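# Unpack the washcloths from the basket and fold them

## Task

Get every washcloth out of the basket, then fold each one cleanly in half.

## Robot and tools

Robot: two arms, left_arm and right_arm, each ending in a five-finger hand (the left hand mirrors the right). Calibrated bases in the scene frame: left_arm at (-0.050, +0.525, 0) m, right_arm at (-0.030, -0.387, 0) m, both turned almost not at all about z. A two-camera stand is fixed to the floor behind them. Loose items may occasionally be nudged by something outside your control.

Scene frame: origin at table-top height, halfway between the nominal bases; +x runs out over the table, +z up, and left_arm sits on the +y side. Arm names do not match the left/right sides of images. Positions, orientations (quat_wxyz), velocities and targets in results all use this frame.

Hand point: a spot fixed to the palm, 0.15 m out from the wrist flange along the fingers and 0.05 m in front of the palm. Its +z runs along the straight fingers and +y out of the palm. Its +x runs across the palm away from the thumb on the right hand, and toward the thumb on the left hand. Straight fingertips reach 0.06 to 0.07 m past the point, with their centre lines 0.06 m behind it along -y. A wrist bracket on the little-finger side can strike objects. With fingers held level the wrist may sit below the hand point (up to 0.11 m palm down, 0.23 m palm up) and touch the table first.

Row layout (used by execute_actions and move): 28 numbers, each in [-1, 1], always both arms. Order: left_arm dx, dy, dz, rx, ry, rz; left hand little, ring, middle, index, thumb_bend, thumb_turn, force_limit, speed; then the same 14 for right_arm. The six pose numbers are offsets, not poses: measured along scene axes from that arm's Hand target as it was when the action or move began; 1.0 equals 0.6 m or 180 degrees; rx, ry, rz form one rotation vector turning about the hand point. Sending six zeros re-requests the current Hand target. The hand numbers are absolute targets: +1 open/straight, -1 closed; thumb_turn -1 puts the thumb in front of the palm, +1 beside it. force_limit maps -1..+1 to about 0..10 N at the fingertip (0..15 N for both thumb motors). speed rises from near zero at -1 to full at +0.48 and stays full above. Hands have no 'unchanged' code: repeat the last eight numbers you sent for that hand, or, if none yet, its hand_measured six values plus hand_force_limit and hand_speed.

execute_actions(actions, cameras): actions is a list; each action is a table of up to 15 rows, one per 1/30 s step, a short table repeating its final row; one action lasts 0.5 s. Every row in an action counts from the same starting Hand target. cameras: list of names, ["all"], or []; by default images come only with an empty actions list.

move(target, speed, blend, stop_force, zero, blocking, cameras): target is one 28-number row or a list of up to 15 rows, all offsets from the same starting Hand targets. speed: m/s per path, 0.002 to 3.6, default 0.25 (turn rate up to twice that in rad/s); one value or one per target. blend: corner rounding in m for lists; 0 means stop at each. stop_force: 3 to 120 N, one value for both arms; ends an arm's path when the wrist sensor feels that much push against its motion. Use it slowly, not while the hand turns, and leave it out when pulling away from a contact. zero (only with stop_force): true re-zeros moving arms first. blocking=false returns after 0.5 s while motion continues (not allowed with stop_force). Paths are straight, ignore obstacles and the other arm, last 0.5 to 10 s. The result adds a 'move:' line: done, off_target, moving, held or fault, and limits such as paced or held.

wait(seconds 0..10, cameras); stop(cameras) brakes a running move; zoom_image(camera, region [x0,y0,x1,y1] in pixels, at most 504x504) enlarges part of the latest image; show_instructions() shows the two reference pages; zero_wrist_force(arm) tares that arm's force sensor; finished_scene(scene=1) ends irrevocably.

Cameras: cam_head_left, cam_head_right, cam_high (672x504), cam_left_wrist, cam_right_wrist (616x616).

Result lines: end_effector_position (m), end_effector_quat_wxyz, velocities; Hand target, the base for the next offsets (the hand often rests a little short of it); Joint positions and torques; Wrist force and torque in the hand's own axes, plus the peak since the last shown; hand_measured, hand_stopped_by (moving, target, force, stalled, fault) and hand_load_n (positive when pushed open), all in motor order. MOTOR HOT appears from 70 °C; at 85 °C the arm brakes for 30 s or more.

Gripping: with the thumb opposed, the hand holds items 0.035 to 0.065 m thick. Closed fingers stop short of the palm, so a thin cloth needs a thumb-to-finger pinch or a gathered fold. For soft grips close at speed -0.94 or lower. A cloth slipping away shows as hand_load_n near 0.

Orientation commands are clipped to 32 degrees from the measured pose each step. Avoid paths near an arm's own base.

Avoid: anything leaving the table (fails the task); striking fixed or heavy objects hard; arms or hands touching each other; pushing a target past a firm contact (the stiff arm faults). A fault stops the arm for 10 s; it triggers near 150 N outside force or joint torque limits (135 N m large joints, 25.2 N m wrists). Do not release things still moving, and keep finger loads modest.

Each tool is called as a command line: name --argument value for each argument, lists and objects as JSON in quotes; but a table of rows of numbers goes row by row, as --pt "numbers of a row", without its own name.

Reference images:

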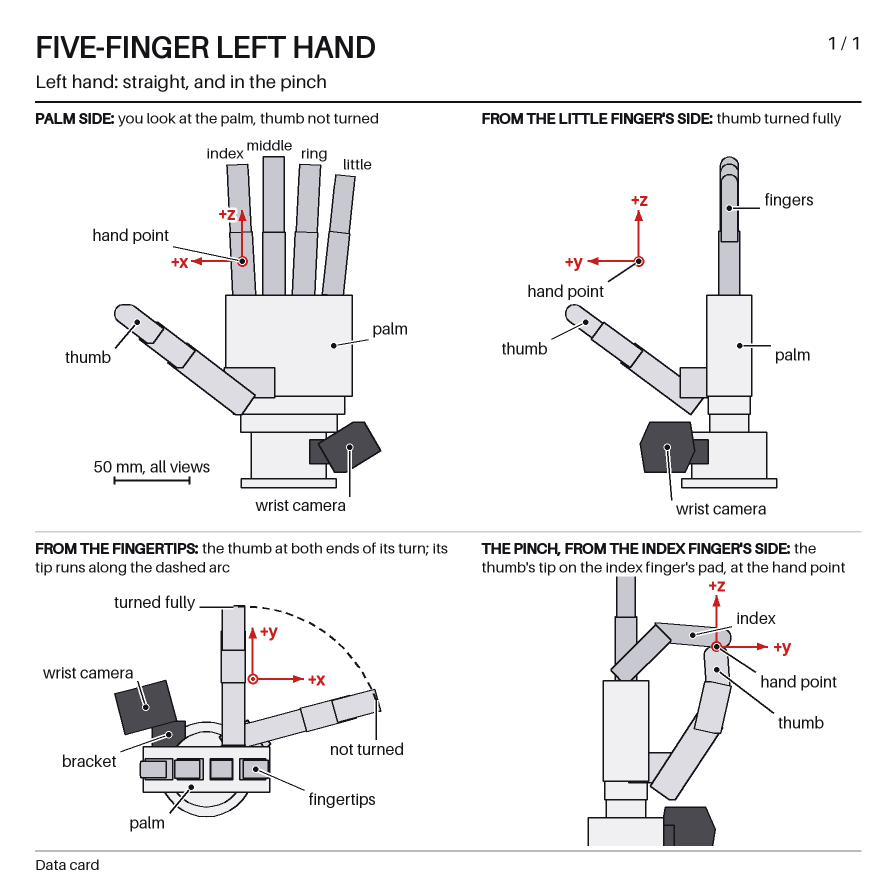

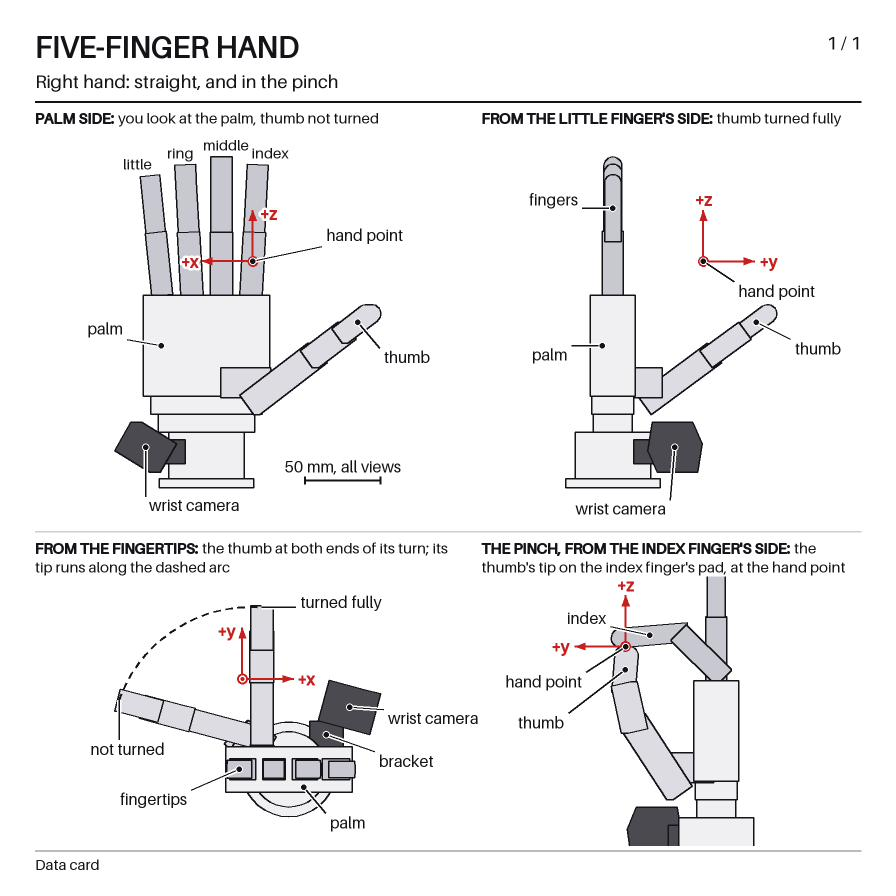

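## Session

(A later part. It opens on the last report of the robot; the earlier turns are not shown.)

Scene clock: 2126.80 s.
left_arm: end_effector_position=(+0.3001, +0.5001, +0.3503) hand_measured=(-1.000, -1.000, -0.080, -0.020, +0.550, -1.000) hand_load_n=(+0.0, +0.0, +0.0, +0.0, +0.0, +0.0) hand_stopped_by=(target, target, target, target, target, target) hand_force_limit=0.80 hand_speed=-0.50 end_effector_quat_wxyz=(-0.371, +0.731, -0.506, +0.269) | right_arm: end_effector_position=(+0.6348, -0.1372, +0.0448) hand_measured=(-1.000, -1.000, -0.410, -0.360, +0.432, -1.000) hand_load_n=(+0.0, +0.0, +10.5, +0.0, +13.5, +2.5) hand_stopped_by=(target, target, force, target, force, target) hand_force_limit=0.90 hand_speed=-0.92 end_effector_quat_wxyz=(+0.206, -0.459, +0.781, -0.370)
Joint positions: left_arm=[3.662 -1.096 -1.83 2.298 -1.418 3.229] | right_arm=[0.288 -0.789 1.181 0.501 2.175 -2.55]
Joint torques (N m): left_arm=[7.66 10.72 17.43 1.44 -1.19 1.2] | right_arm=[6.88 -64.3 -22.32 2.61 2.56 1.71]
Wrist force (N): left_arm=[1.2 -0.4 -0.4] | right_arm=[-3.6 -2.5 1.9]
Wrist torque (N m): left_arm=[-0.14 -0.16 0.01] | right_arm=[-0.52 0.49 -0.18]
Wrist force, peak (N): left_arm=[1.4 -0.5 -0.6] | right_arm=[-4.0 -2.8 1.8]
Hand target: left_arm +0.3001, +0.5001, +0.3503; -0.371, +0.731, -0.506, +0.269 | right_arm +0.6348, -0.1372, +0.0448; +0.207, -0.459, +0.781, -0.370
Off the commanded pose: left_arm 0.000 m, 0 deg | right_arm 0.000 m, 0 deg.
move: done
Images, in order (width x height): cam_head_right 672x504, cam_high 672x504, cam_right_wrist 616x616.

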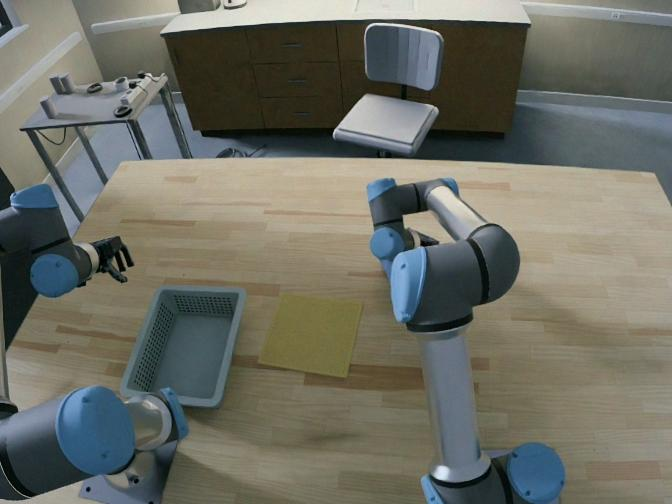

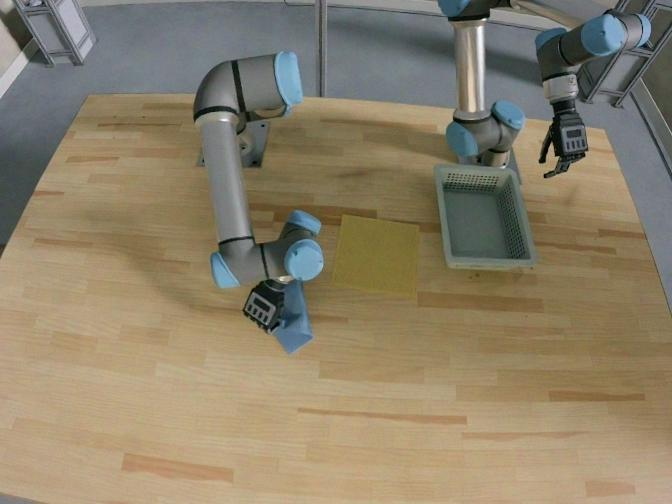

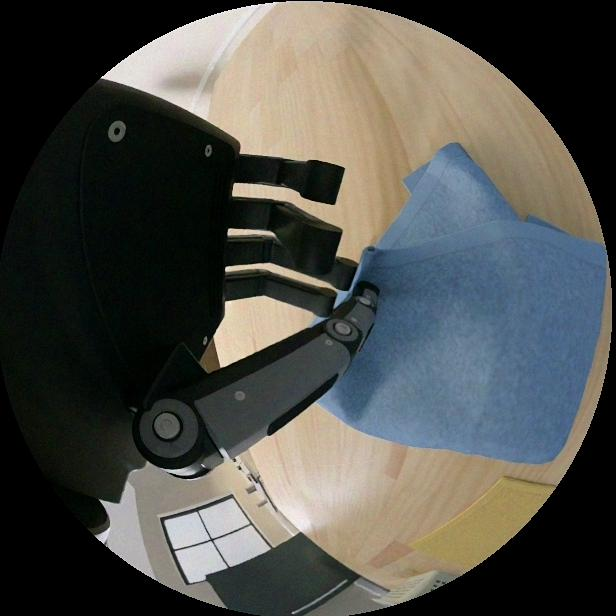

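move --pt "0 0 0 0 0 0 -1 -1 -0.08 -0.02 0.55 -1 0.8 -0.5 0 0 -0.015 0 0 0 -1 -1 -0.12 -0.12 0.58 -1 0.9 -0.7" --speed 0.03

move --pt "0 0 0 0 0 0 -1 -1 -0.08 -0.02 0.55 -1 0.8 -0.5 0.01 -0.01 0.1 0 0 0 -1 -1 -0.08 -0.02 0.6 -1 0.9 -0.7" --pt "0 0 0 0 0 0 -1 -1 -0.08 -0.02 0.55 -1 0.8 -0.5 0 -0.55 0.45 -0.0242 -0.0065 0.1 -1 -1 -0.08 -0.02 0.55 -1 0.9 -0.7" --speed '[0.06, 0.2]' --blend 0.01 --cameras '["cam_high","cam_head_right","cam_head_left"]'

zoom_image --camera "cam_head_right" --region '[340, 200, 490, 330]'

zoom_image --camera "cam_high" --region '[200, 240, 360, 380]'

Scene clock: 2133.20 s.
left_arm: end_effector_position=(+0.3001, +0.5001, +0.3503) hand_measured=(-1.000, -1.000, -0.080, -0.020, +0.550, -1.000) hand_load_n=(+0.0, +0.0, +0.0, +0.0, +0.0, +0.0) hand_stopped_by=(target, target, target, target, target, target) hand_force_limit=0.80 hand_speed=-0.50 end_effector_quat_wxyz=(-0.371, +0.731, -0.506, +0.269) | right_arm: end_effector_position=(+0.6348, -0.1372, +0.0356) hand_measured=(-1.000, -1.000, -0.120, -0.120, +0.580, -1.000) hand_load_n=(+0.0, +0.0, +0.0, +0.0, +0.0, +0.0) hand_stopped_by=(target, target, target, target, target, target) hand_force_limit=0.90 hand_speed=-0.70 end_effector_quat_wxyz=(+0.206, -0.459, +0.781, -0.370)
Joint positions: left_arm=[3.662 -1.096 -1.83 2.298 -1.418 3.229] | right_arm=[0.288 -0.78 1.19 0.483 2.175 -2.55]
Joint torques (N m): left_arm=[8.33 10.44 17.25 1.29 -1.05 1.01] | right_arm=[-6.67 -57.48 -21.77 2.47 2.69 -1.29]
Wrist force (N): left_arm=[1.3 -0.6 -0.3] | right_arm=[-3.2 -2.8 1.9]
Wrist torque (N m): left_arm=[-0.18 -0.17 0.03] | right_arm=[-0.56 0.43 -0.18]
Wrist force, peak (N): left_arm=[1.5 -0.5 -0.4] | right_arm=[-4.0 -2.7 2.0]
Hand target: left_arm +0.3001, +0.5001, +0.3503; -0.371, +0.731, -0.506, +0.269 | right_arm +0.6348, -0.1372, +0.0358; +0.207, -0.459, +0.781, -0.370
Off the commanded pose: left_arm 0.000 m, 0 deg | right_arm 0.000 m, 0 deg.
move: done

Scene clock: 2137.10 s.
left_arm: end_effector_position=(+0.3001, +0.5001, +0.3503) hand_measured=(-1.000, -1.000, -0.080, -0.020, +0.550, -1.000) hand_load_n=(+0.0, +0.0, +0.0, +0.0, +0.5, +0.0) hand_stopped_by=(target, target, target, target, target, target) hand_force_limit=0.80 hand_speed=-0.50 end_effector_quat_wxyz=(-0.371, +0.731, -0.506, +0.269) | right_arm: end_effector_position=(+0.6348, -0.4672, +0.3058) hand_measured=(-1.000, -1.000, -0.080, -0.020, +0.550, -1.000) hand_load_n=(+0.0, +0.0, +0.0, +0.0, +0.0, +0.0) hand_stopped_by=(target, target, target, target, target, target) hand_force_limit=0.90 hand_speed=-0.70 end_effector_quat_wxyz=(+0.252, -0.579, +0.683, -0.367)
Joint positions: left_arm=[3.662 -1.096 -1.83 2.298 -1.418 3.229] | right_arm=[-0.404 -1.19 1.116 0.726 1.472 -3.318]
Joint torques (N m): left_arm=[8.47 9.46 17.13 1.27 -1.22 1.32] | right_arm=[-10.91 -52.32 -34.16 1.94 -1.86 -2.49]
Wrist force (N): left_arm=[1.3 -0.5 -0.4] | right_arm=[-3.5 -2.0 1.4]
Wrist torque (N m): left_arm=[-0.15 -0.17 0.02] | right_arm=[-0.38 0.52 -0.21]
Wrist force, peak (N): left_arm=[1.4 -0.4 -0.5] | right_arm=[-5.1 -1.9 1.6]
Hand target: left_arm +0.3001, +0.5001, +0.3503; -0.371, +0.731, -0.506, +0.269 | right_arm +0.6348, -0.4672, +0.3058; +0.252, -0.579, +0.683, -0.367
Off the commanded pose: left_arm 0.000 m, 0 deg | right_arm 0.000 m, 0 deg.
move: done
Images, in order (width x height): cam_head_left 672x504, cam_head_right 672x504, cam_high 672x504.

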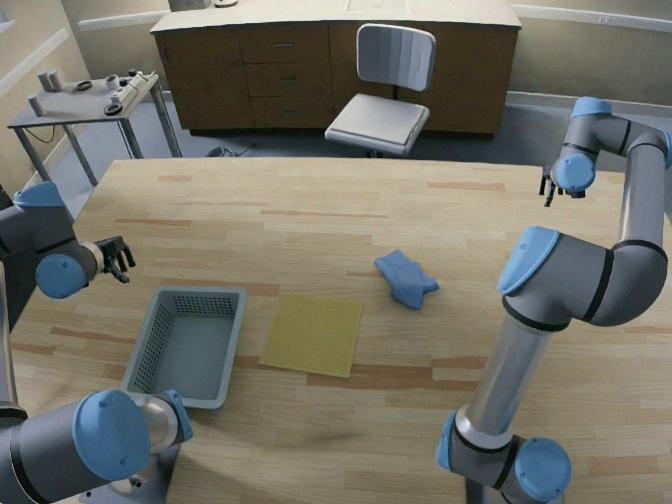

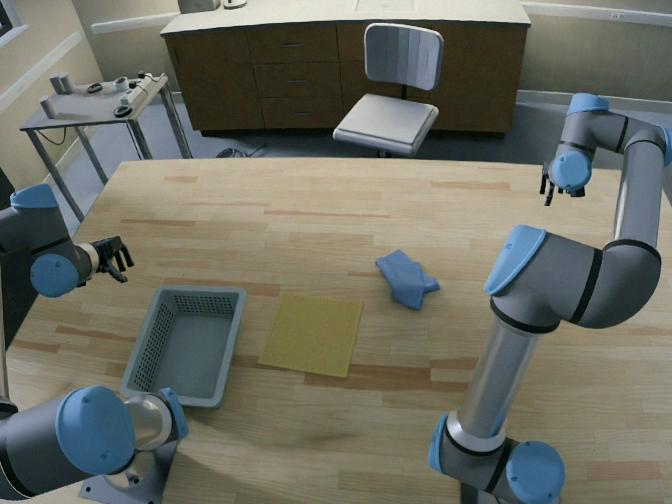

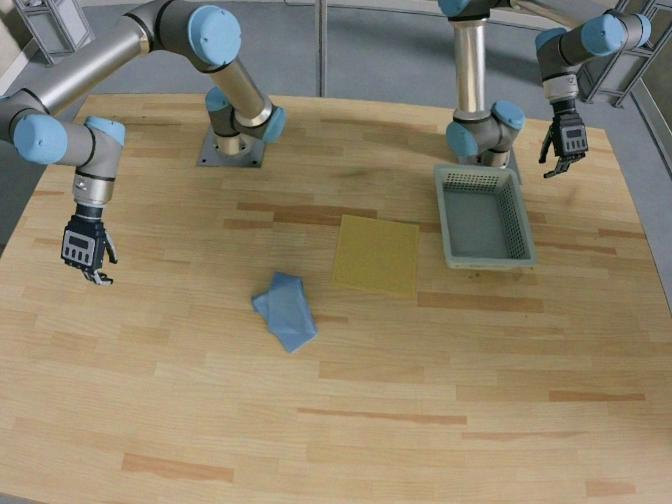

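Scaled by 3.360 from the camera's 672x504 image, which has a finer 960x720 frame.

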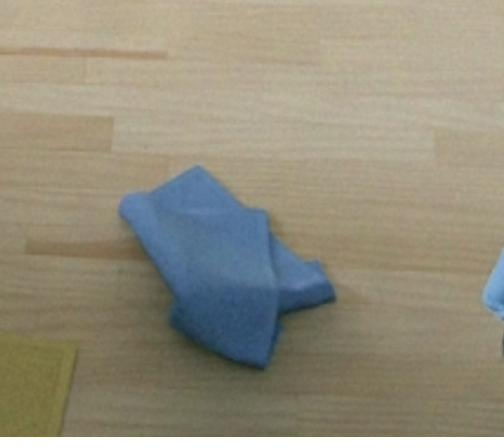

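Scaled by 3.150 from the camera's 672x504 image, which has a finer 960x720 frame.

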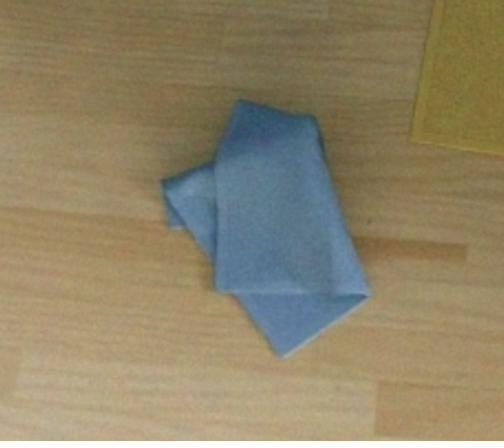

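execute_actions --actions '[]' --cameras '["cam_right_wrist","cam_left_wrist"]'

zoom_image --camera "cam_right_wrist" --region '[300, 250, 560, 500]'

Scene clock: 2172.70 s.
left_arm: end_effector_position=(+0.3001, +0.5001, +0.3503) hand_measured=(-1.000, -1.000, -0.080, -0.020, +0.550, -1.000) hand_load_n=(+0.0, +0.0, +0.0, +0.0, +0.0, +0.0) hand_stopped_by=(target, target, target, target, target, target) hand_force_limit=0.80 hand_speed=-0.50 end_effector_quat_wxyz=(-0.371, +0.731, -0.506, +0.269) | right_arm: end_effector_position=(+0.6348, -0.4672, +0.3058) hand_measured=(-1.000, -1.000, -0.080, -0.020, +0.550, -1.000) hand_load_n=(+0.0, +0.0, +0.0, +0.0, +0.0, +0.5) hand_stopped_by=(target, target, target, target, target, target) hand_force_limit=0.90 hand_speed=-0.70 end_effector_quat_wxyz=(+0.252, -0.579, +0.683, -0.367)
Joint positions: left_arm=[3.662 -1.096 -1.83 2.298 -1.418 3.229] | right_arm=[-0.404 -1.19 1.116 0.726 1.472 -3.318]
Joint velocities: within noise
Joint torques (N m): left_arm=[7.91 10.9 17.37 1.46 -1.2 1.03] | right_arm=[-10.94 -52.75 -33.22 1.76 -1.66 -2.4]
Motor temperatures (°C): left_arm=[30 30 30 34 32 34] | right_arm=[29 30 32 38 41 37]
Wrist force (N): left_arm=[1.1 -0.5 -0.2] | right_arm=[-3.7 -2.3 1.3]
Wrist torque (N m): left_arm=[-0.15 -0.15 0.01] | right_arm=[-0.41 0.55 -0.24]
Wrist force, peak (N): left_arm=[1.5 -0.6 -0.2] | right_arm=[-3.7 -2.2 1.9]
Hand target: left_arm +0.3001, +0.5001, +0.3503; -0.371, +0.731, -0.506, +0.269 | right_arm +0.6348, -0.4672, +0.3058; +0.252, -0.579, +0.683, -0.367
Off the commanded pose: left_arm 0.000 m, 0 deg | right_arm 0.000 m, 0 deg.
Images, in order (width x height): cam_left_wrist 616x616, cam_right_wrist 616x616.

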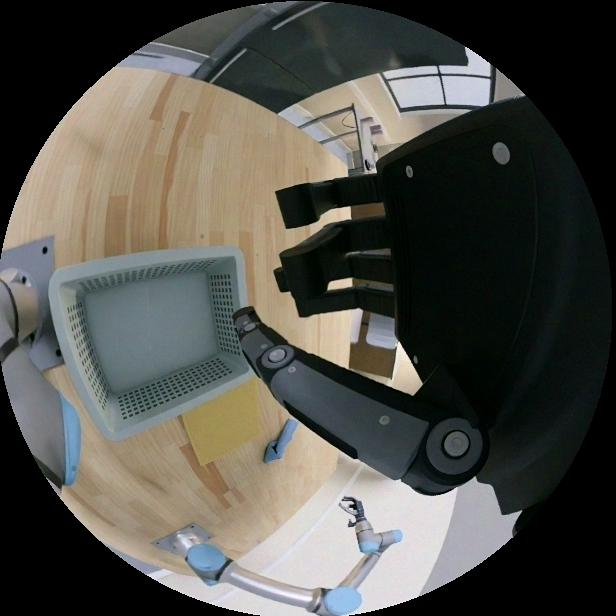

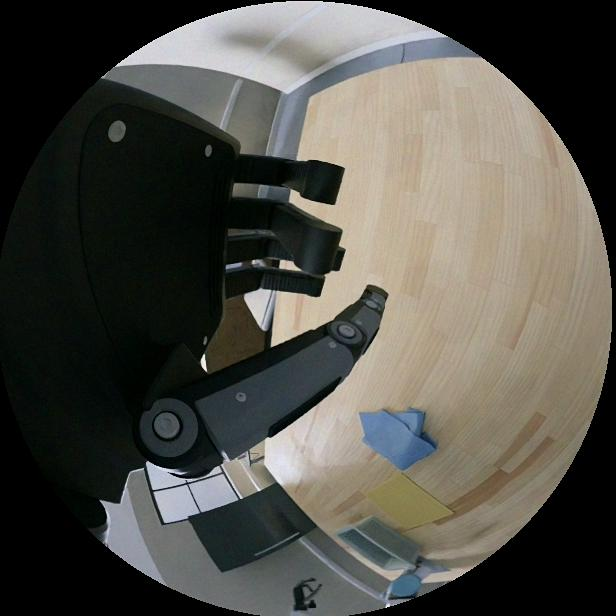

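Scaled by 1.938 from the camera's 616x616 image, which has a finer 880x880 frame.

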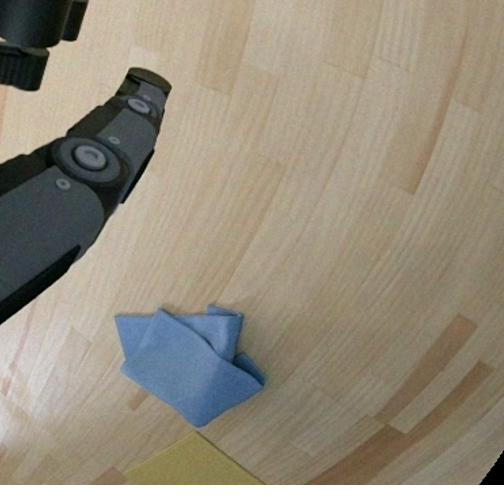

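move --pt "0 0 0 0 0 0 -1 -1 -0.08 -0.02 0.55 -1 0.8 -0.5 0.14 0.5 -0.03 0 0 0.06 -1 -1 -0.08 -0.02 0.55 -1 0.9 -0.7" --speed 0.2 --cameras '["cam_right_wrist"]'

zoom_image --camera "cam_right_wrist" --region '[330, 180, 580, 430]'

Scene clock: 2178.53 s.
left_arm: end_effector_position=(+0.3001, +0.5001, +0.3503) hand_measured=(-1.000, -1.000, -0.080, -0.020, +0.550, -1.000) hand_load_n=(+0.0, +0.0, +0.0, +0.0, +0.0, +0.0) hand_stopped_by=(target, target, target, target, target, target) hand_force_limit=0.80 hand_speed=-0.50 end_effector_quat_wxyz=(-0.371, +0.731, -0.506, +0.269) | right_arm: end_effector_position=(+0.7188, -0.1673, +0.2877) hand_measured=(-1.000, -1.000, -0.080, -0.020, +0.550, -1.000) hand_load_n=(-0.5, +0.0, +0.0, +0.0, +0.0, +0.0) hand_stopped_by=(target, target, target, target, target, target) hand_force_limit=0.90 hand_speed=-0.70 end_effector_quat_wxyz=(-0.286, +0.641, -0.625, +0.342)
Joint positions: left_arm=[3.662 -1.096 -1.83 2.298 -1.418 3.229] | right_arm=[0.109 -0.831 0.595 0.893 1.73 -3.121]
Joint torques (N m): left_arm=[9.18 10.31 17.73 1.4 -1.16 1.37] | right_arm=[7.16 -55.97 -31.3 -2.12 -1.26 -2.7]
Wrist force (N): left_arm=[1.2 -0.5 -0.5] | right_arm=[-3.5 -2.0 1.2]
Wrist torque (N m): left_arm=[-0.15 -0.16 0.02] | right_arm=[-0.37 0.53 -0.15]
Wrist force, peak (N): left_arm=[1.4 -0.6 -0.4] | right_arm=[-5.7 -2.3 2.0]
Hand target: left_arm +0.3001, +0.5001, +0.3503; -0.371, +0.731, -0.506, +0.269 | right_arm +0.7188, -0.1672, +0.2878; -0.286, +0.641, -0.625, +0.342
Off the commanded pose: left_arm 0.000 m, 0 deg | right_arm 0.000 m, 0 deg.
move: done
Images, in order (width x height): cam_right_wrist 616x616.

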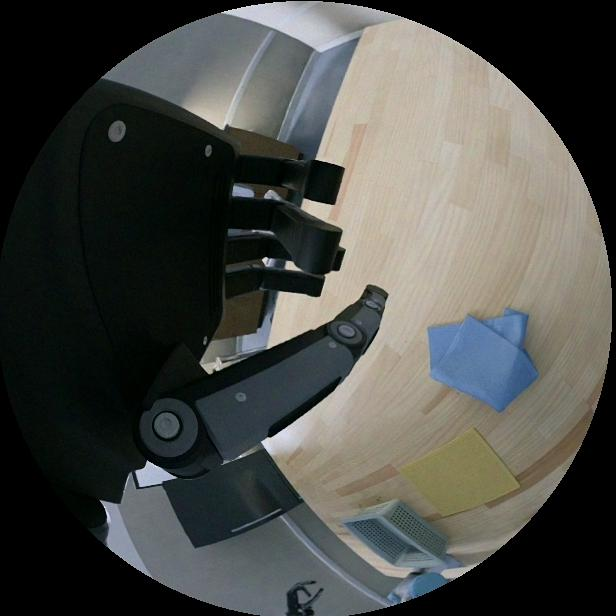

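Scaled by 2.016 from the camera's 616x616 image, which has a finer 880x880 frame.

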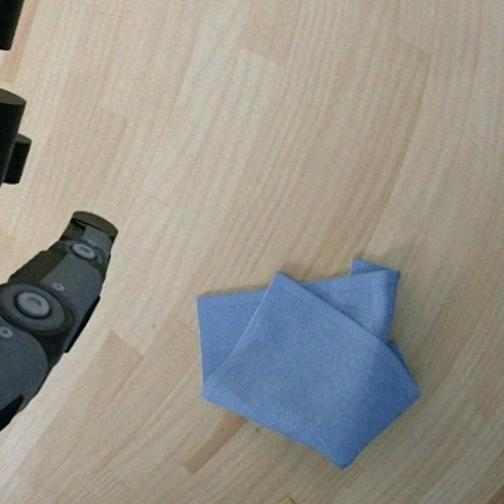

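move --pt "0 0 0 0 0 0 -1 -1 -0.08 -0.02 0.55 -1 0.8 -0.5 -0.0588 0.0587 -0.25 0.0199 0.0043 0.0088 -1 -1 -0.08 -0.02 0.60 -1 0.9 -0.7" --pt "0 0 0 0 0 0 -1 -1 -0.08 -0.02 0.55 -1 0.8 -0.5 -0.0588 0.0587 -0.38 0.0199 0.0043 0.0088 -1 -1 -0.08 -0.02 0.60 -1 0.9 -0.7" --speed '[0.15, 0.08]' --cameras '["cam_right_wrist","cam_high"]'

zoom_image --camera "cam_right_wrist" --region '[260, 180, 520, 420]'

Scene clock: 2246.53 s.
left_arm: end_effector_position=(+0.3001, +0.5001, +0.3503) hand_measured=(-1.000, -1.000, -0.080, -0.020, +0.550, -1.000) hand_load_n=(+0.0, +0.0, +0.0, +0.0, +0.0, +0.0) hand_stopped_by=(target, target, target, target, target, target) hand_force_limit=0.80 hand_speed=-0.50 end_effector_quat_wxyz=(-0.371, +0.731, -0.506, +0.269) | right_arm: end_effector_position=(+0.6835, -0.1320, +0.0596) hand_measured=(-1.000, -1.000, -0.080, -0.020, +0.600, -1.000) hand_load_n=(+0.0, +0.0, +0.0, +0.0, +0.0, +0.0) hand_stopped_by=(target, target, target, target, target, target) hand_force_limit=0.90 hand_speed=-0.70 end_effector_quat_wxyz=(-0.306, +0.643, -0.629, +0.314)
Joint positions: left_arm=[3.662 -1.096 -1.83 2.298 -1.418 3.229] | right_arm=[0.147 -0.853 1.225 0.298 1.699 -3.064]
Joint torques (N m): left_arm=[8.45 9.78 17.19 1.36 -1.19 1.28] | right_arm=[-9.92 -64.36 -30.81 3.01 1.38 -2.86]
Wrist force (N): left_arm=[1.2 -0.5 -0.5] | right_arm=[-3.7 -2.0 1.2]
Wrist torque (N m): left_arm=[-0.15 -0.17 0.02] | right_arm=[-0.36 0.54 -0.20]
Wrist force, peak (N): left_arm=[1.5 -0.5 -0.5] | right_arm=[-3.7 -3.9 1.1]
Hand target: left_arm +0.3001, +0.5001, +0.3503; -0.371, +0.731, -0.506, +0.269 | right_arm +0.6835, -0.1320, +0.0598; -0.306, +0.643, -0.629, +0.314
Off the commanded pose: left_arm 0.000 m, 0 deg | right_arm 0.000 m, 0 deg.
move: done
Images, in order (width x height): cam_high 672x504, cam_right_wrist 616x616.

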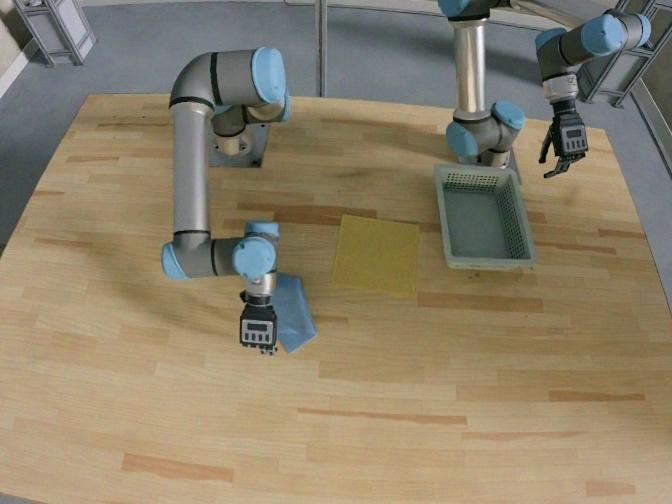

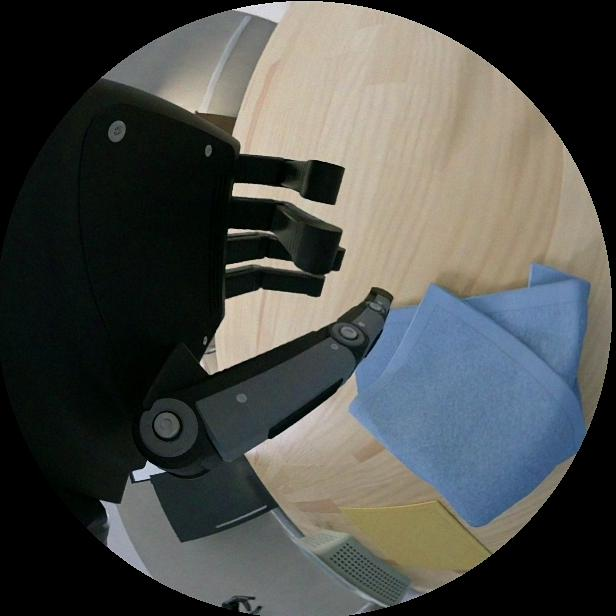

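Scaled by 1.938 from the camera's 616x616 image, which has a finer 880x880 frame.

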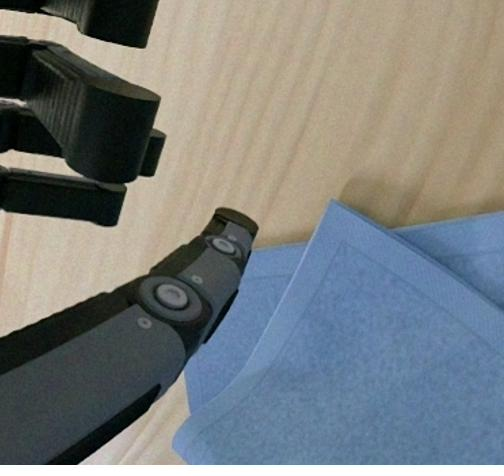

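move --pt "0 0 0 0 0 0 -1 -1 -0.08 -0.02 0.55 -1 0.8 -0.5 -0.0312 0.0377 -0.01 0 0 -0.111 -1 -1 -0.08 -0.02 0.60 -1 0.9 -0.7" --speed 0.08 --cameras '["cam_right_wrist"]'

zoom_image --camera "cam_right_wrist" --region '[260, 180, 520, 420]'

Scene clock: 2263.37 s.
left_arm: end_effector_position=(+0.3001, +0.5001, +0.3503) hand_measured=(-1.000, -1.000, -0.080, -0.020, +0.550, -1.000) hand_load_n=(+0.0, +0.0, +0.0, +0.0, +0.0, +0.0) hand_stopped_by=(target, target, target, target, target, target) hand_force_limit=0.80 hand_speed=-0.50 end_effector_quat_wxyz=(-0.371, +0.731, -0.506, +0.269) | right_arm: end_effector_position=(+0.6648, -0.1093, +0.0537) hand_measured=(-1.000, -1.000, -0.080, -0.020, +0.600, -1.000) hand_load_n=(+0.0, +0.0, +0.0, +0.0, +0.0, +0.0) hand_stopped_by=(target, target, target, target, target, target) hand_force_limit=0.90 hand_speed=-0.70 end_effector_quat_wxyz=(+0.247, -0.524, +0.730, -0.362)
Joint positions: left_arm=[3.662 -1.096 -1.83 2.298 -1.418 3.229] | right_arm=[0.284 -0.78 1.13 0.426 2.067 -2.728]
Joint torques (N m): left_arm=[9.93 10.96 17.56 1.26 -1.29 1.42] | right_arm=[-11.52 -66.38 -9.24 -1.61 -0.2 -1.29]
Wrist force (N): left_arm=[1.1 -0.4 -0.5] | right_arm=[-3.3 -2.9 1.7]
Wrist torque (N m): left_arm=[-0.13 -0.15 0.01] | right_arm=[-0.56 0.47 -0.06]
Wrist force, peak (N): left_arm=[1.4 -0.7 -0.5] | right_arm=[-3.5 -3.1 1.7]
Hand target: left_arm +0.3001, +0.5001, +0.3503; -0.371, +0.731, -0.506, +0.269 | right_arm +0.6648, -0.1094, +0.0538; +0.247, -0.524, +0.730, -0.362
Off the commanded pose: left_arm 0.000 m, 0 deg | right_arm 0.000 m, 0 deg.
move: done
Images, in order (width x height): cam_right_wrist 616x616.

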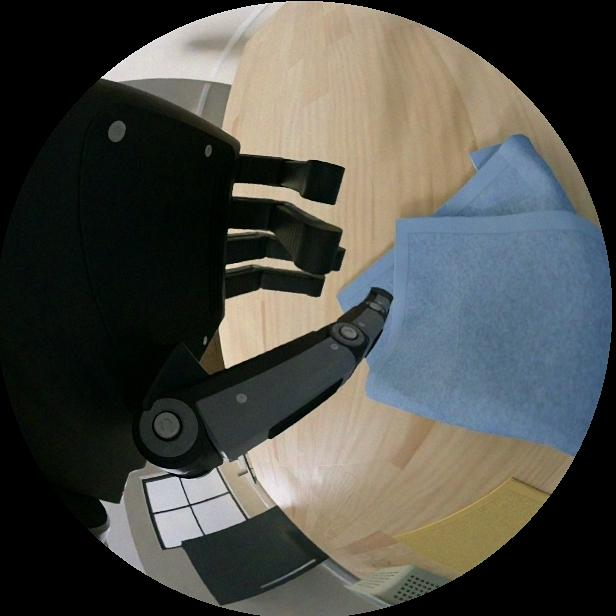

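Scaled by 1.938 from the camera's 616x616 image, which has a finer 880x880 frame.

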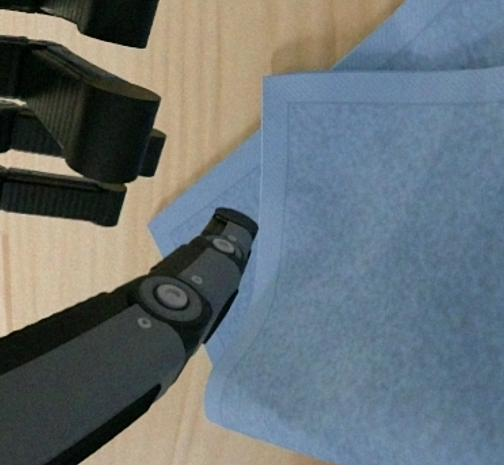

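move --pt "0 0 0 0 0 0 -1 -1 -0.08 -0.02 0.55 -1 0.8 -0.5 -0.0275 -0.0025 -0.035 0 0 0 -1 -1 -0.08 -0.02 0.60 -1 0.9 -0.7" --speed 0.05

move --pt "0 0 0 0 0 0 -1 -1 -0.08 -0.02 0.55 -1 0.8 -0.5 0 0 -0.03 0 0 0 -1 -1 -0.08 -0.02 0.60 -1 0.9 -0.7" --speed 0.006 --stop_force 5 --cameras '["cam_right_wrist"]'

zoom_image --camera "cam_right_wrist" --region '[260, 200, 460, 380]'

Scene clock: 2273.70 s.
left_arm: end_effector_position=(+0.3001, +0.5001, +0.3503) hand_measured=(-1.000, -1.000, -0.080, -0.020, +0.550, -1.000) hand_load_n=(+0.0, +0.0, +0.0, +0.0, +0.0, +0.0) hand_stopped_by=(target, target, target, target, target, target) hand_force_limit=0.80 hand_speed=-0.50 end_effector_quat_wxyz=(-0.371, +0.731, -0.506, +0.269) | right_arm: end_effector_position=(+0.6483, -0.1108, +0.0330) hand_measured=(-1.000, -1.000, -0.080, -0.020, +0.600, -1.000) hand_load_n=(+0.0, +0.0, +0.0, +0.0, +0.0, +0.0) hand_stopped_by=(target, target, target, target, target, target) hand_force_limit=0.90 hand_speed=-0.70 end_effector_quat_wxyz=(+0.247, -0.524, +0.730, -0.362)
Joint positions: left_arm=[3.662 -1.096 -1.83 2.298 -1.418 3.229] | right_arm=[0.29 -0.796 1.217 0.357 2.071 -2.723]
Joint torques (N m): left_arm=[8.55 9.88 17.24 1.13 -1.32 1.49] | right_arm=[0.87 -45.04 -30.61 3.02 0.68 -0.38]
Wrist force (N): left_arm=[1.3 -0.6 -0.4] | right_arm=[-3.2 -2.8 1.7]
Wrist torque (N m): left_arm=[-0.17 -0.18 0.03] | right_arm=[-0.53 0.47 -0.24]
Wrist force, peak (N): left_arm=[1.5 -0.5 -0.5] | right_arm=[-3.7 -3.6 1.6]
Hand target: left_arm +0.3001, +0.5001, +0.3503; -0.371, +0.731, -0.506, +0.269 | right_arm +0.6483, -0.1109, +0.0328; +0.247, -0.524, +0.730, -0.362
Off the commanded pose: left_arm 0.000 m, 0 deg | right_arm 0.000 m, 0 deg.
move: done

Scene clock: 2276.63 s.
left_arm: end_effector_position=(+0.3001, +0.5001, +0.3503) hand_measured=(-1.000, -1.000, -0.080, -0.020, +0.550, -1.000) hand_load_n=(+0.0, +0.0, +0.0, +0.0, +0.0, +0.0) hand_stopped_by=(target, target, target, target, target, target) hand_force_limit=0.80 hand_speed=-0.50 end_effector_quat_wxyz=(-0.371, +0.731, -0.506, +0.269) | right_arm: end_effector_position=(+0.6483, -0.1109, +0.0227) hand_measured=(-1.000, -1.000, -0.080, -0.020, +0.600, -1.000) hand_load_n=(+0.0, +0.0, -2.5, +0.0, +0.0, +0.0) hand_stopped_by=(target, target, target, target, target, target) hand_force_limit=0.90 hand_speed=-0.70 end_effector_quat_wxyz=(+0.247, -0.524, +0.730, -0.362)
Joint positions: left_arm=[3.662 -1.096 -1.83 2.298 -1.418 3.229] | right_arm=[0.29 -0.785 1.226 0.338 2.071 -2.723]
Joint torques (N m): left_arm=[8.93 11.34 17.86 1.35 -1.09 1.5] | right_arm=[-8.2 -62.69 -28.25 3.49 -0.9 -2.11]
Wrist force (N): left_arm=[1.3 -0.5 -0.3] | right_arm=[-3.1 -7.8 -0.7]
Wrist torque (N m): left_arm=[-0.15 -0.17 0.02] | right_arm=[-0.68 0.53 -0.37]
Wrist force, peak (N): left_arm=[1.5 -0.6 -0.5] | right_arm=[-3.1 -9.8 -1.5]
Hand target: left_arm +0.3001, +0.5001, +0.3503; -0.371, +0.731, -0.506, +0.269 | right_arm +0.6483, -0.1109, +0.0227; +0.247, -0.524, +0.730, -0.362 (not the last commanded pose)
Off the commanded pose: left_arm 0.000 m, 0 deg | right_arm 0.008 m, 0 deg.
move: contact (right_arm)
Images, in order (width x height): cam_right_wrist 616x616.

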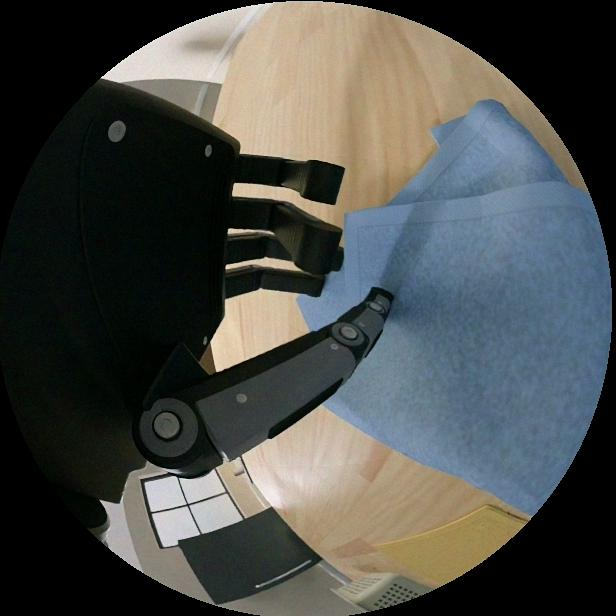

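Scaled by 2.520 from the camera's 616x616 image, which has a finer 880x880 frame.

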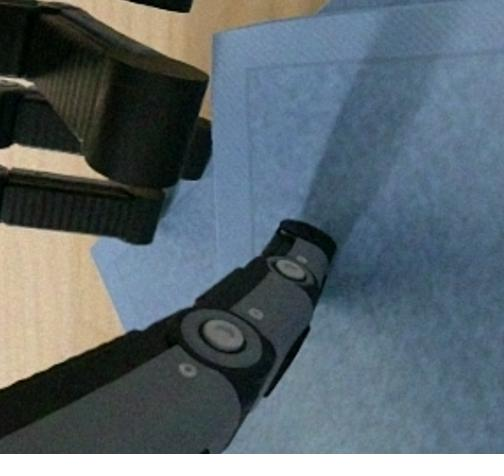

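execute_actions --actions '[[[0,0,0,0,0,0,-1,-1,-0.08,-0.02,0.55,-1,0.8,-0.5,0,0,0,0,0,0,-1,-1,-0.09,-0.03,0.65,-1,0.8,-0.92]],[[0,0,0,0,0,0,-1,-1,-0.08,-0.02,0.55,-1,0.8,-0.5,0,0,-0.0012,0,0,0,-1,-1,-0.12,-0.07,0.65,-1,0.8,-0.92]]]' --cameras '["cam_right_wrist"]'

zoom_image --camera "cam_right_wrist" --region '[260, 200, 460, 380]'

Scene clock: 2283.40 s.
left_arm: end_effector_position=(+0.3001, +0.5001, +0.3503) hand_measured=(-1.000, -1.000, -0.080, -0.020, +0.550, -1.000) hand_load_n=(+0.0, +0.0, +0.0, +0.0, +0.0, +0.0) hand_stopped_by=(target, target, target, target, target, target) hand_force_limit=0.80 hand_speed=-0.50 end_effector_quat_wxyz=(-0.371, +0.731, -0.506, +0.269) | right_arm: end_effector_position=(+0.6484, -0.1109, +0.0220) hand_measured=(-1.000, -1.000, -0.120, -0.070, +0.650, -1.000) hand_load_n=(+0.0, +0.0, +0.5, +0.0, +0.0, +0.5) hand_stopped_by=(target, target, target, target, target, target) hand_force_limit=0.80 hand_speed=-0.92 end_effector_quat_wxyz=(+0.247, -0.524, +0.730, -0.362)
Joint positions: left_arm=[3.662 -1.096 -1.83 2.298 -1.418 3.229] | right_arm=[0.29 -0.784 1.226 0.336 2.071 -2.723]
Joint torques (N m): left_arm=[10.7 10.84 17.4 1.28 -1.13 1.32] | right_arm=[-8.04 -36.04 -6.64 0.79 -1.24 -2.03]
Wrist force (N): left_arm=[1.2 -0.5 -0.4] | right_arm=[-3.4 -6.1 0.2]
Wrist torque (N m): left_arm=[-0.15 -0.17 0.02] | right_arm=[-0.64 0.49 -0.31]
Wrist force, peak (N): left_arm=[1.5 -0.6 -0.5] | right_arm=[-3.2 -8.5 -1.1]
Hand target: left_arm +0.3001, +0.5001, +0.3503; -0.371, +0.731, -0.506, +0.269 | right_arm +0.6483, -0.1109, +0.0220; +0.247, -0.524, +0.730, -0.362
Off the commanded pose: left_arm 0.000 m, 0 deg | right_arm 0.000 m, 0 deg.
Step readings (end_effector_position of left_arm | right_arm):
0: (+0.3001, +0.5001, +0.3503) | (+0.6483, -0.1109, +0.0227)
1: (+0.3001, +0.5001, +0.3503) | (+0.6483, -0.1109, +0.0227)
2: (+0.3001, +0.5001, +0.3503) | (+0.6483, -0.1109, +0.0227)
4: (+0.3001, +0.5001, +0.3503) | (+0.6483, -0.1109, +0.0227)
8: (+0.3001, +0.5001, +0.3503) | (+0.6483, -0.1109, +0.0227)
15: (+0.3001, +0.5001, +0.3503) | (+0.6483, -0.1109, +0.0227)
16: (+0.3001, +0.5001, +0.3503) | (+0.6483, -0.1109, +0.0227)
17: (+0.3001, +0.5001, +0.3503) | (+0.6484, -0.1109, +0.0227)
19: (+0.3001, +0.5001, +0.3503) | (+0.6485, -0.1109, +0.0224)
23: (+0.3001, +0.5001, +0.3503) | (+0.6484, -0.1109, +0.0222)
30: (+0.3001, +0.5001, +0.3503) | (+0.6484, -0.1109, +0.0220)
Images, in order (width x height): cam_right_wrist 616x616.

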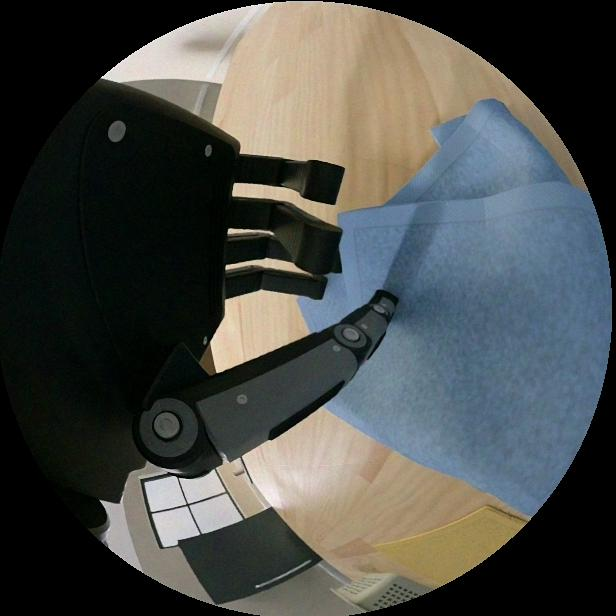

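Scaled by 2.520 from the camera's 616x616 image, which has a finer 880x880 frame.

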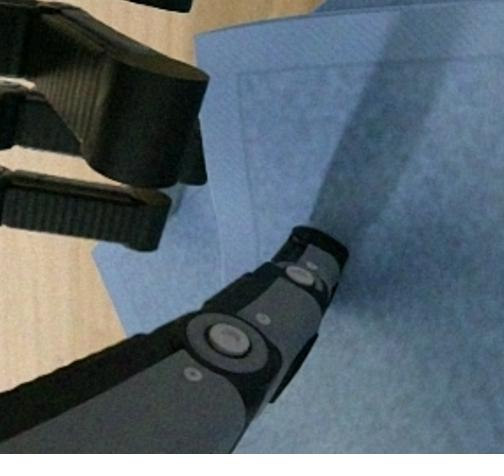

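execute_actions --actions '[[[0,0,0,0,0,0,-1,-1,-0.08,-0.02,0.55,-1,0.8,-0.5,0,0,-0.0012,0,0,0,-1,-1,-0.17,-0.12,0.65,-1,0.9,-0.92]],[[0,0,0,0,0,0,-1,-1,-0.08,-0.02,0.55,-1,0.8,-0.5,0,0,-0.001,0,0,0,-1,-1,-0.23,-0.18,0.63,-1,0.9,-0.92]]]' --cameras '["cam_right_wrist"]'

zoom_image --camera "cam_right_wrist" --region '[260, 200, 460, 380]'

Scene clock: 2290.97 s.
left_arm: end_effector_position=(+0.3001, +0.5001, +0.3503) hand_measured=(-1.000, -1.000, -0.080, -0.020, +0.550, -1.000) hand_load_n=(+0.0, +0.0, +0.0, +0.0, +0.0, +0.0) hand_stopped_by=(target, target, target, target, target, target) hand_force_limit=0.80 hand_speed=-0.50 end_effector_quat_wxyz=(-0.371, +0.731, -0.506, +0.269) | right_arm: end_effector_position=(+0.6484, -0.1109, +0.0207) hand_measured=(-1.000, -1.000, -0.230, -0.180, +0.632, -1.000) hand_load_n=(+0.0, +0.0, +2.0, +0.0, +2.0, -0.5) hand_stopped_by=(target, target, target, target, target, target) hand_force_limit=0.90 hand_speed=-0.92 end_effector_quat_wxyz=(+0.247, -0.524, +0.730, -0.362)
Joint positions: left_arm=[3.662 -1.096 -1.83 2.298 -1.418 3.229] | right_arm=[0.29 -0.783 1.227 0.334 2.071 -2.723]
Joint torques (N m): left_arm=[9.88 10.79 17.32 1.31 -1.16 1.3] | right_arm=[-8.07 -30.03 -5.11 2.06 -0.82 -2.06]
Wrist force (N): left_arm=[1.2 -0.6 -0.4] | right_arm=[-3.5 -15.0 -6.5]
Wrist torque (N m): left_arm=[-0.16 -0.16 0.01] | right_arm=[-1.42 0.57 -0.44]
Wrist force, peak (N): left_arm=[1.4 -0.7 -0.5] | right_arm=[-3.7 -15.0 -6.5]
Hand target: left_arm +0.3001, +0.5001, +0.3503; -0.371, +0.731, -0.506, +0.269 | right_arm +0.6483, -0.1109, +0.0207; +0.247, -0.524, +0.730, -0.362
Off the commanded pose: left_arm 0.000 m, 0 deg | right_arm 0.000 m, 0 deg.
Step readings (end_effector_position of left_arm | right_arm):
0: (+0.3001, +0.5001, +0.3503) | (+0.6483, -0.1109, +0.0220)
1: (+0.3001, +0.5001, +0.3503) | (+0.6483, -0.1109, +0.0220)
2: (+0.3001, +0.5001, +0.3503) | (+0.6483, -0.1109, +0.0218)
4: (+0.3001, +0.5001, +0.3503) | (+0.6483, -0.1109, +0.0213)
8: (+0.3001, +0.5001, +0.3503) | (+0.6483, -0.1109, +0.0212)
15: (+0.3001, +0.5001, +0.3503) | (+0.6483, -0.1109, +0.0212)
16: (+0.3001, +0.5001, +0.3503) | (+0.6483, -0.1109, +0.0212)
17: (+0.3001, +0.5001, +0.3503) | (+0.6483, -0.1109, +0.0212)
19: (+0.3001, +0.5001, +0.3503) | (+0.6484, -0.1109, +0.0208)
23: (+0.3001, +0.5001, +0.3503) | (+0.6484, -0.1109, +0.0207)
30: (+0.3001, +0.5001, +0.3503) | (+0.6484, -0.1109, +0.0207)
Images, in order (width x height): cam_right_wrist 616x616.

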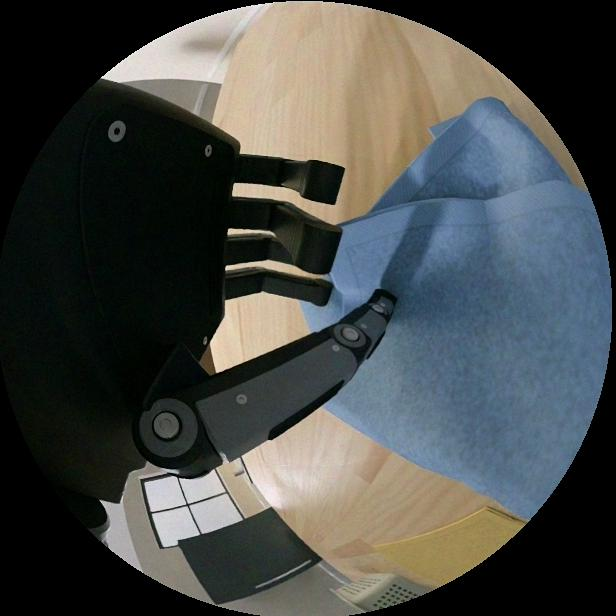

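Scaled by 2.520 from the camera's 616x616 image, which has a finer 880x880 frame.

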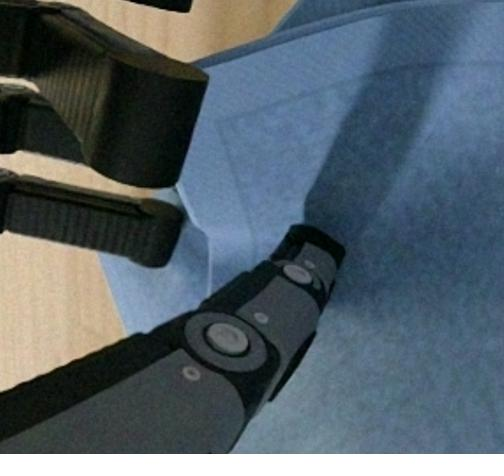

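execute_actions --actions '[[[0,0,0,0,0,0,-1,-1,-0.08,-0.02,0.55,-1,0.8,-0.5,0,0,-0.0006,0,0,0,-1,-1,-0.29,-0.24,0.58,-1,0.9,-0.92]],[[0,0,0,0,0,0,-1,-1,-0.08,-0.02,0.55,-1,0.8,-0.5,0,0,-0.0004,0,0,0,-1,-1,-0.34,-0.3,0.52,-1,0.9,-0.92]]]' --cameras '["cam_right_wrist"]'

zoom_image --camera "cam_right_wrist" --region '[260, 200, 460, 380]'

Scene clock: 2296.20 s.
left_arm: end_effector_position=(+0.3001, +0.5001, +0.3503) hand_measured=(-1.000, -1.000, -0.080, -0.020, +0.550, -1.000) hand_load_n=(+0.0, +0.0, +0.0, +0.0, +0.0, +0.0) hand_stopped_by=(target, target, target, target, target, target) hand_force_limit=0.80 hand_speed=-0.50 end_effector_quat_wxyz=(-0.371, +0.731, -0.506, +0.269) | right_arm: end_effector_position=(+0.6483, -0.1109, +0.0201) hand_measured=(-1.000, -1.000, -0.340, -0.300, +0.522, -1.000) hand_load_n=(+0.0, +0.0, +0.5, +2.0, +3.0, +0.0) hand_stopped_by=(target, target, target, target, target, target) hand_force_limit=0.90 hand_speed=-0.92 end_effector_quat_wxyz=(+0.247, -0.524, +0.730, -0.362)
Joint positions: left_arm=[3.662 -1.096 -1.83 2.298 -1.418 3.229] | right_arm=[0.29 -0.782 1.228 0.332 2.071 -2.723]
Joint torques (N m): left_arm=[9.04 11.28 16.9 1.31 -1.15 1.28] | right_arm=[-7.15 -37.16 -8.04 1.21 -1.16 -1.99]
Wrist force (N): left_arm=[1.1 -0.6 -0.4] | right_arm=[-4.4 -10.2 -1.6]
Wrist torque (N m): left_arm=[-0.16 -0.14 0.01] | right_arm=[-0.93 0.55 -0.34]
Wrist force, peak (N): left_arm=[1.6 -0.5 -0.4] | right_arm=[-3.8 -17.1 -9.2]
Hand target: left_arm +0.3001, +0.5001, +0.3503; -0.371, +0.731, -0.506, +0.269 | right_arm +0.6483, -0.1109, +0.0201; +0.247, -0.524, +0.730, -0.362
Off the commanded pose: left_arm 0.000 m, 0 deg | right_arm 0.000 m, 0 deg.
Step readings (end_effector_position of left_arm | right_arm):
0: (+0.3001, +0.5001, +0.3503) | (+0.6483, -0.1109, +0.0207)
1: (+0.3001, +0.5001, +0.3503) | (+0.6483, -0.1109, +0.0207)
2: (+0.3001, +0.5001, +0.3503) | (+0.6483, -0.1109, +0.0206)
4: (+0.3001, +0.5001, +0.3503) | (+0.6483, -0.1109, +0.0203)
8: (+0.3001, +0.5001, +0.3503) | (+0.6483, -0.1109, +0.0203)
15: (+0.3001, +0.5001, +0.3503) | (+0.6483, -0.1109, +0.0203)
16: (+0.3001, +0.5001, +0.3503) | (+0.6483, -0.1109, +0.0203)
17: (+0.3001, +0.5001, +0.3503) | (+0.6483, -0.1109, +0.0202)
19: (+0.3001, +0.5001, +0.3503) | (+0.6483, -0.1109, +0.0201)
23: (+0.3001, +0.5001, +0.3503) | (+0.6483, -0.1109, +0.0201)
30: (+0.3001, +0.5001, +0.3503) | (+0.6483, -0.1109, +0.0201)
Images, in order (width x height): cam_right_wrist 616x616.

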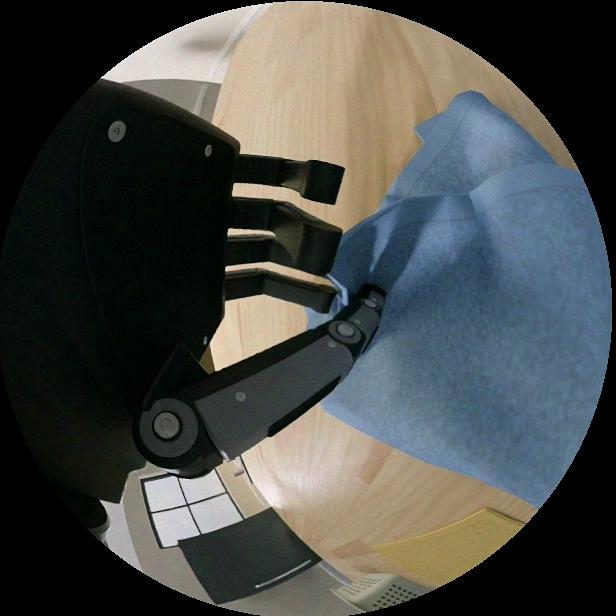

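Scaled by 2.520 from the camera's 616x616 image, which has a finer 880x880 frame.

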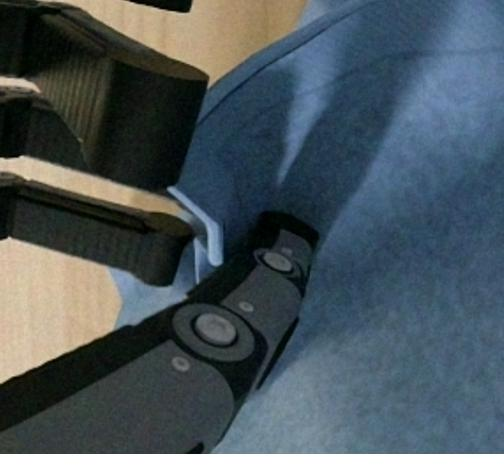

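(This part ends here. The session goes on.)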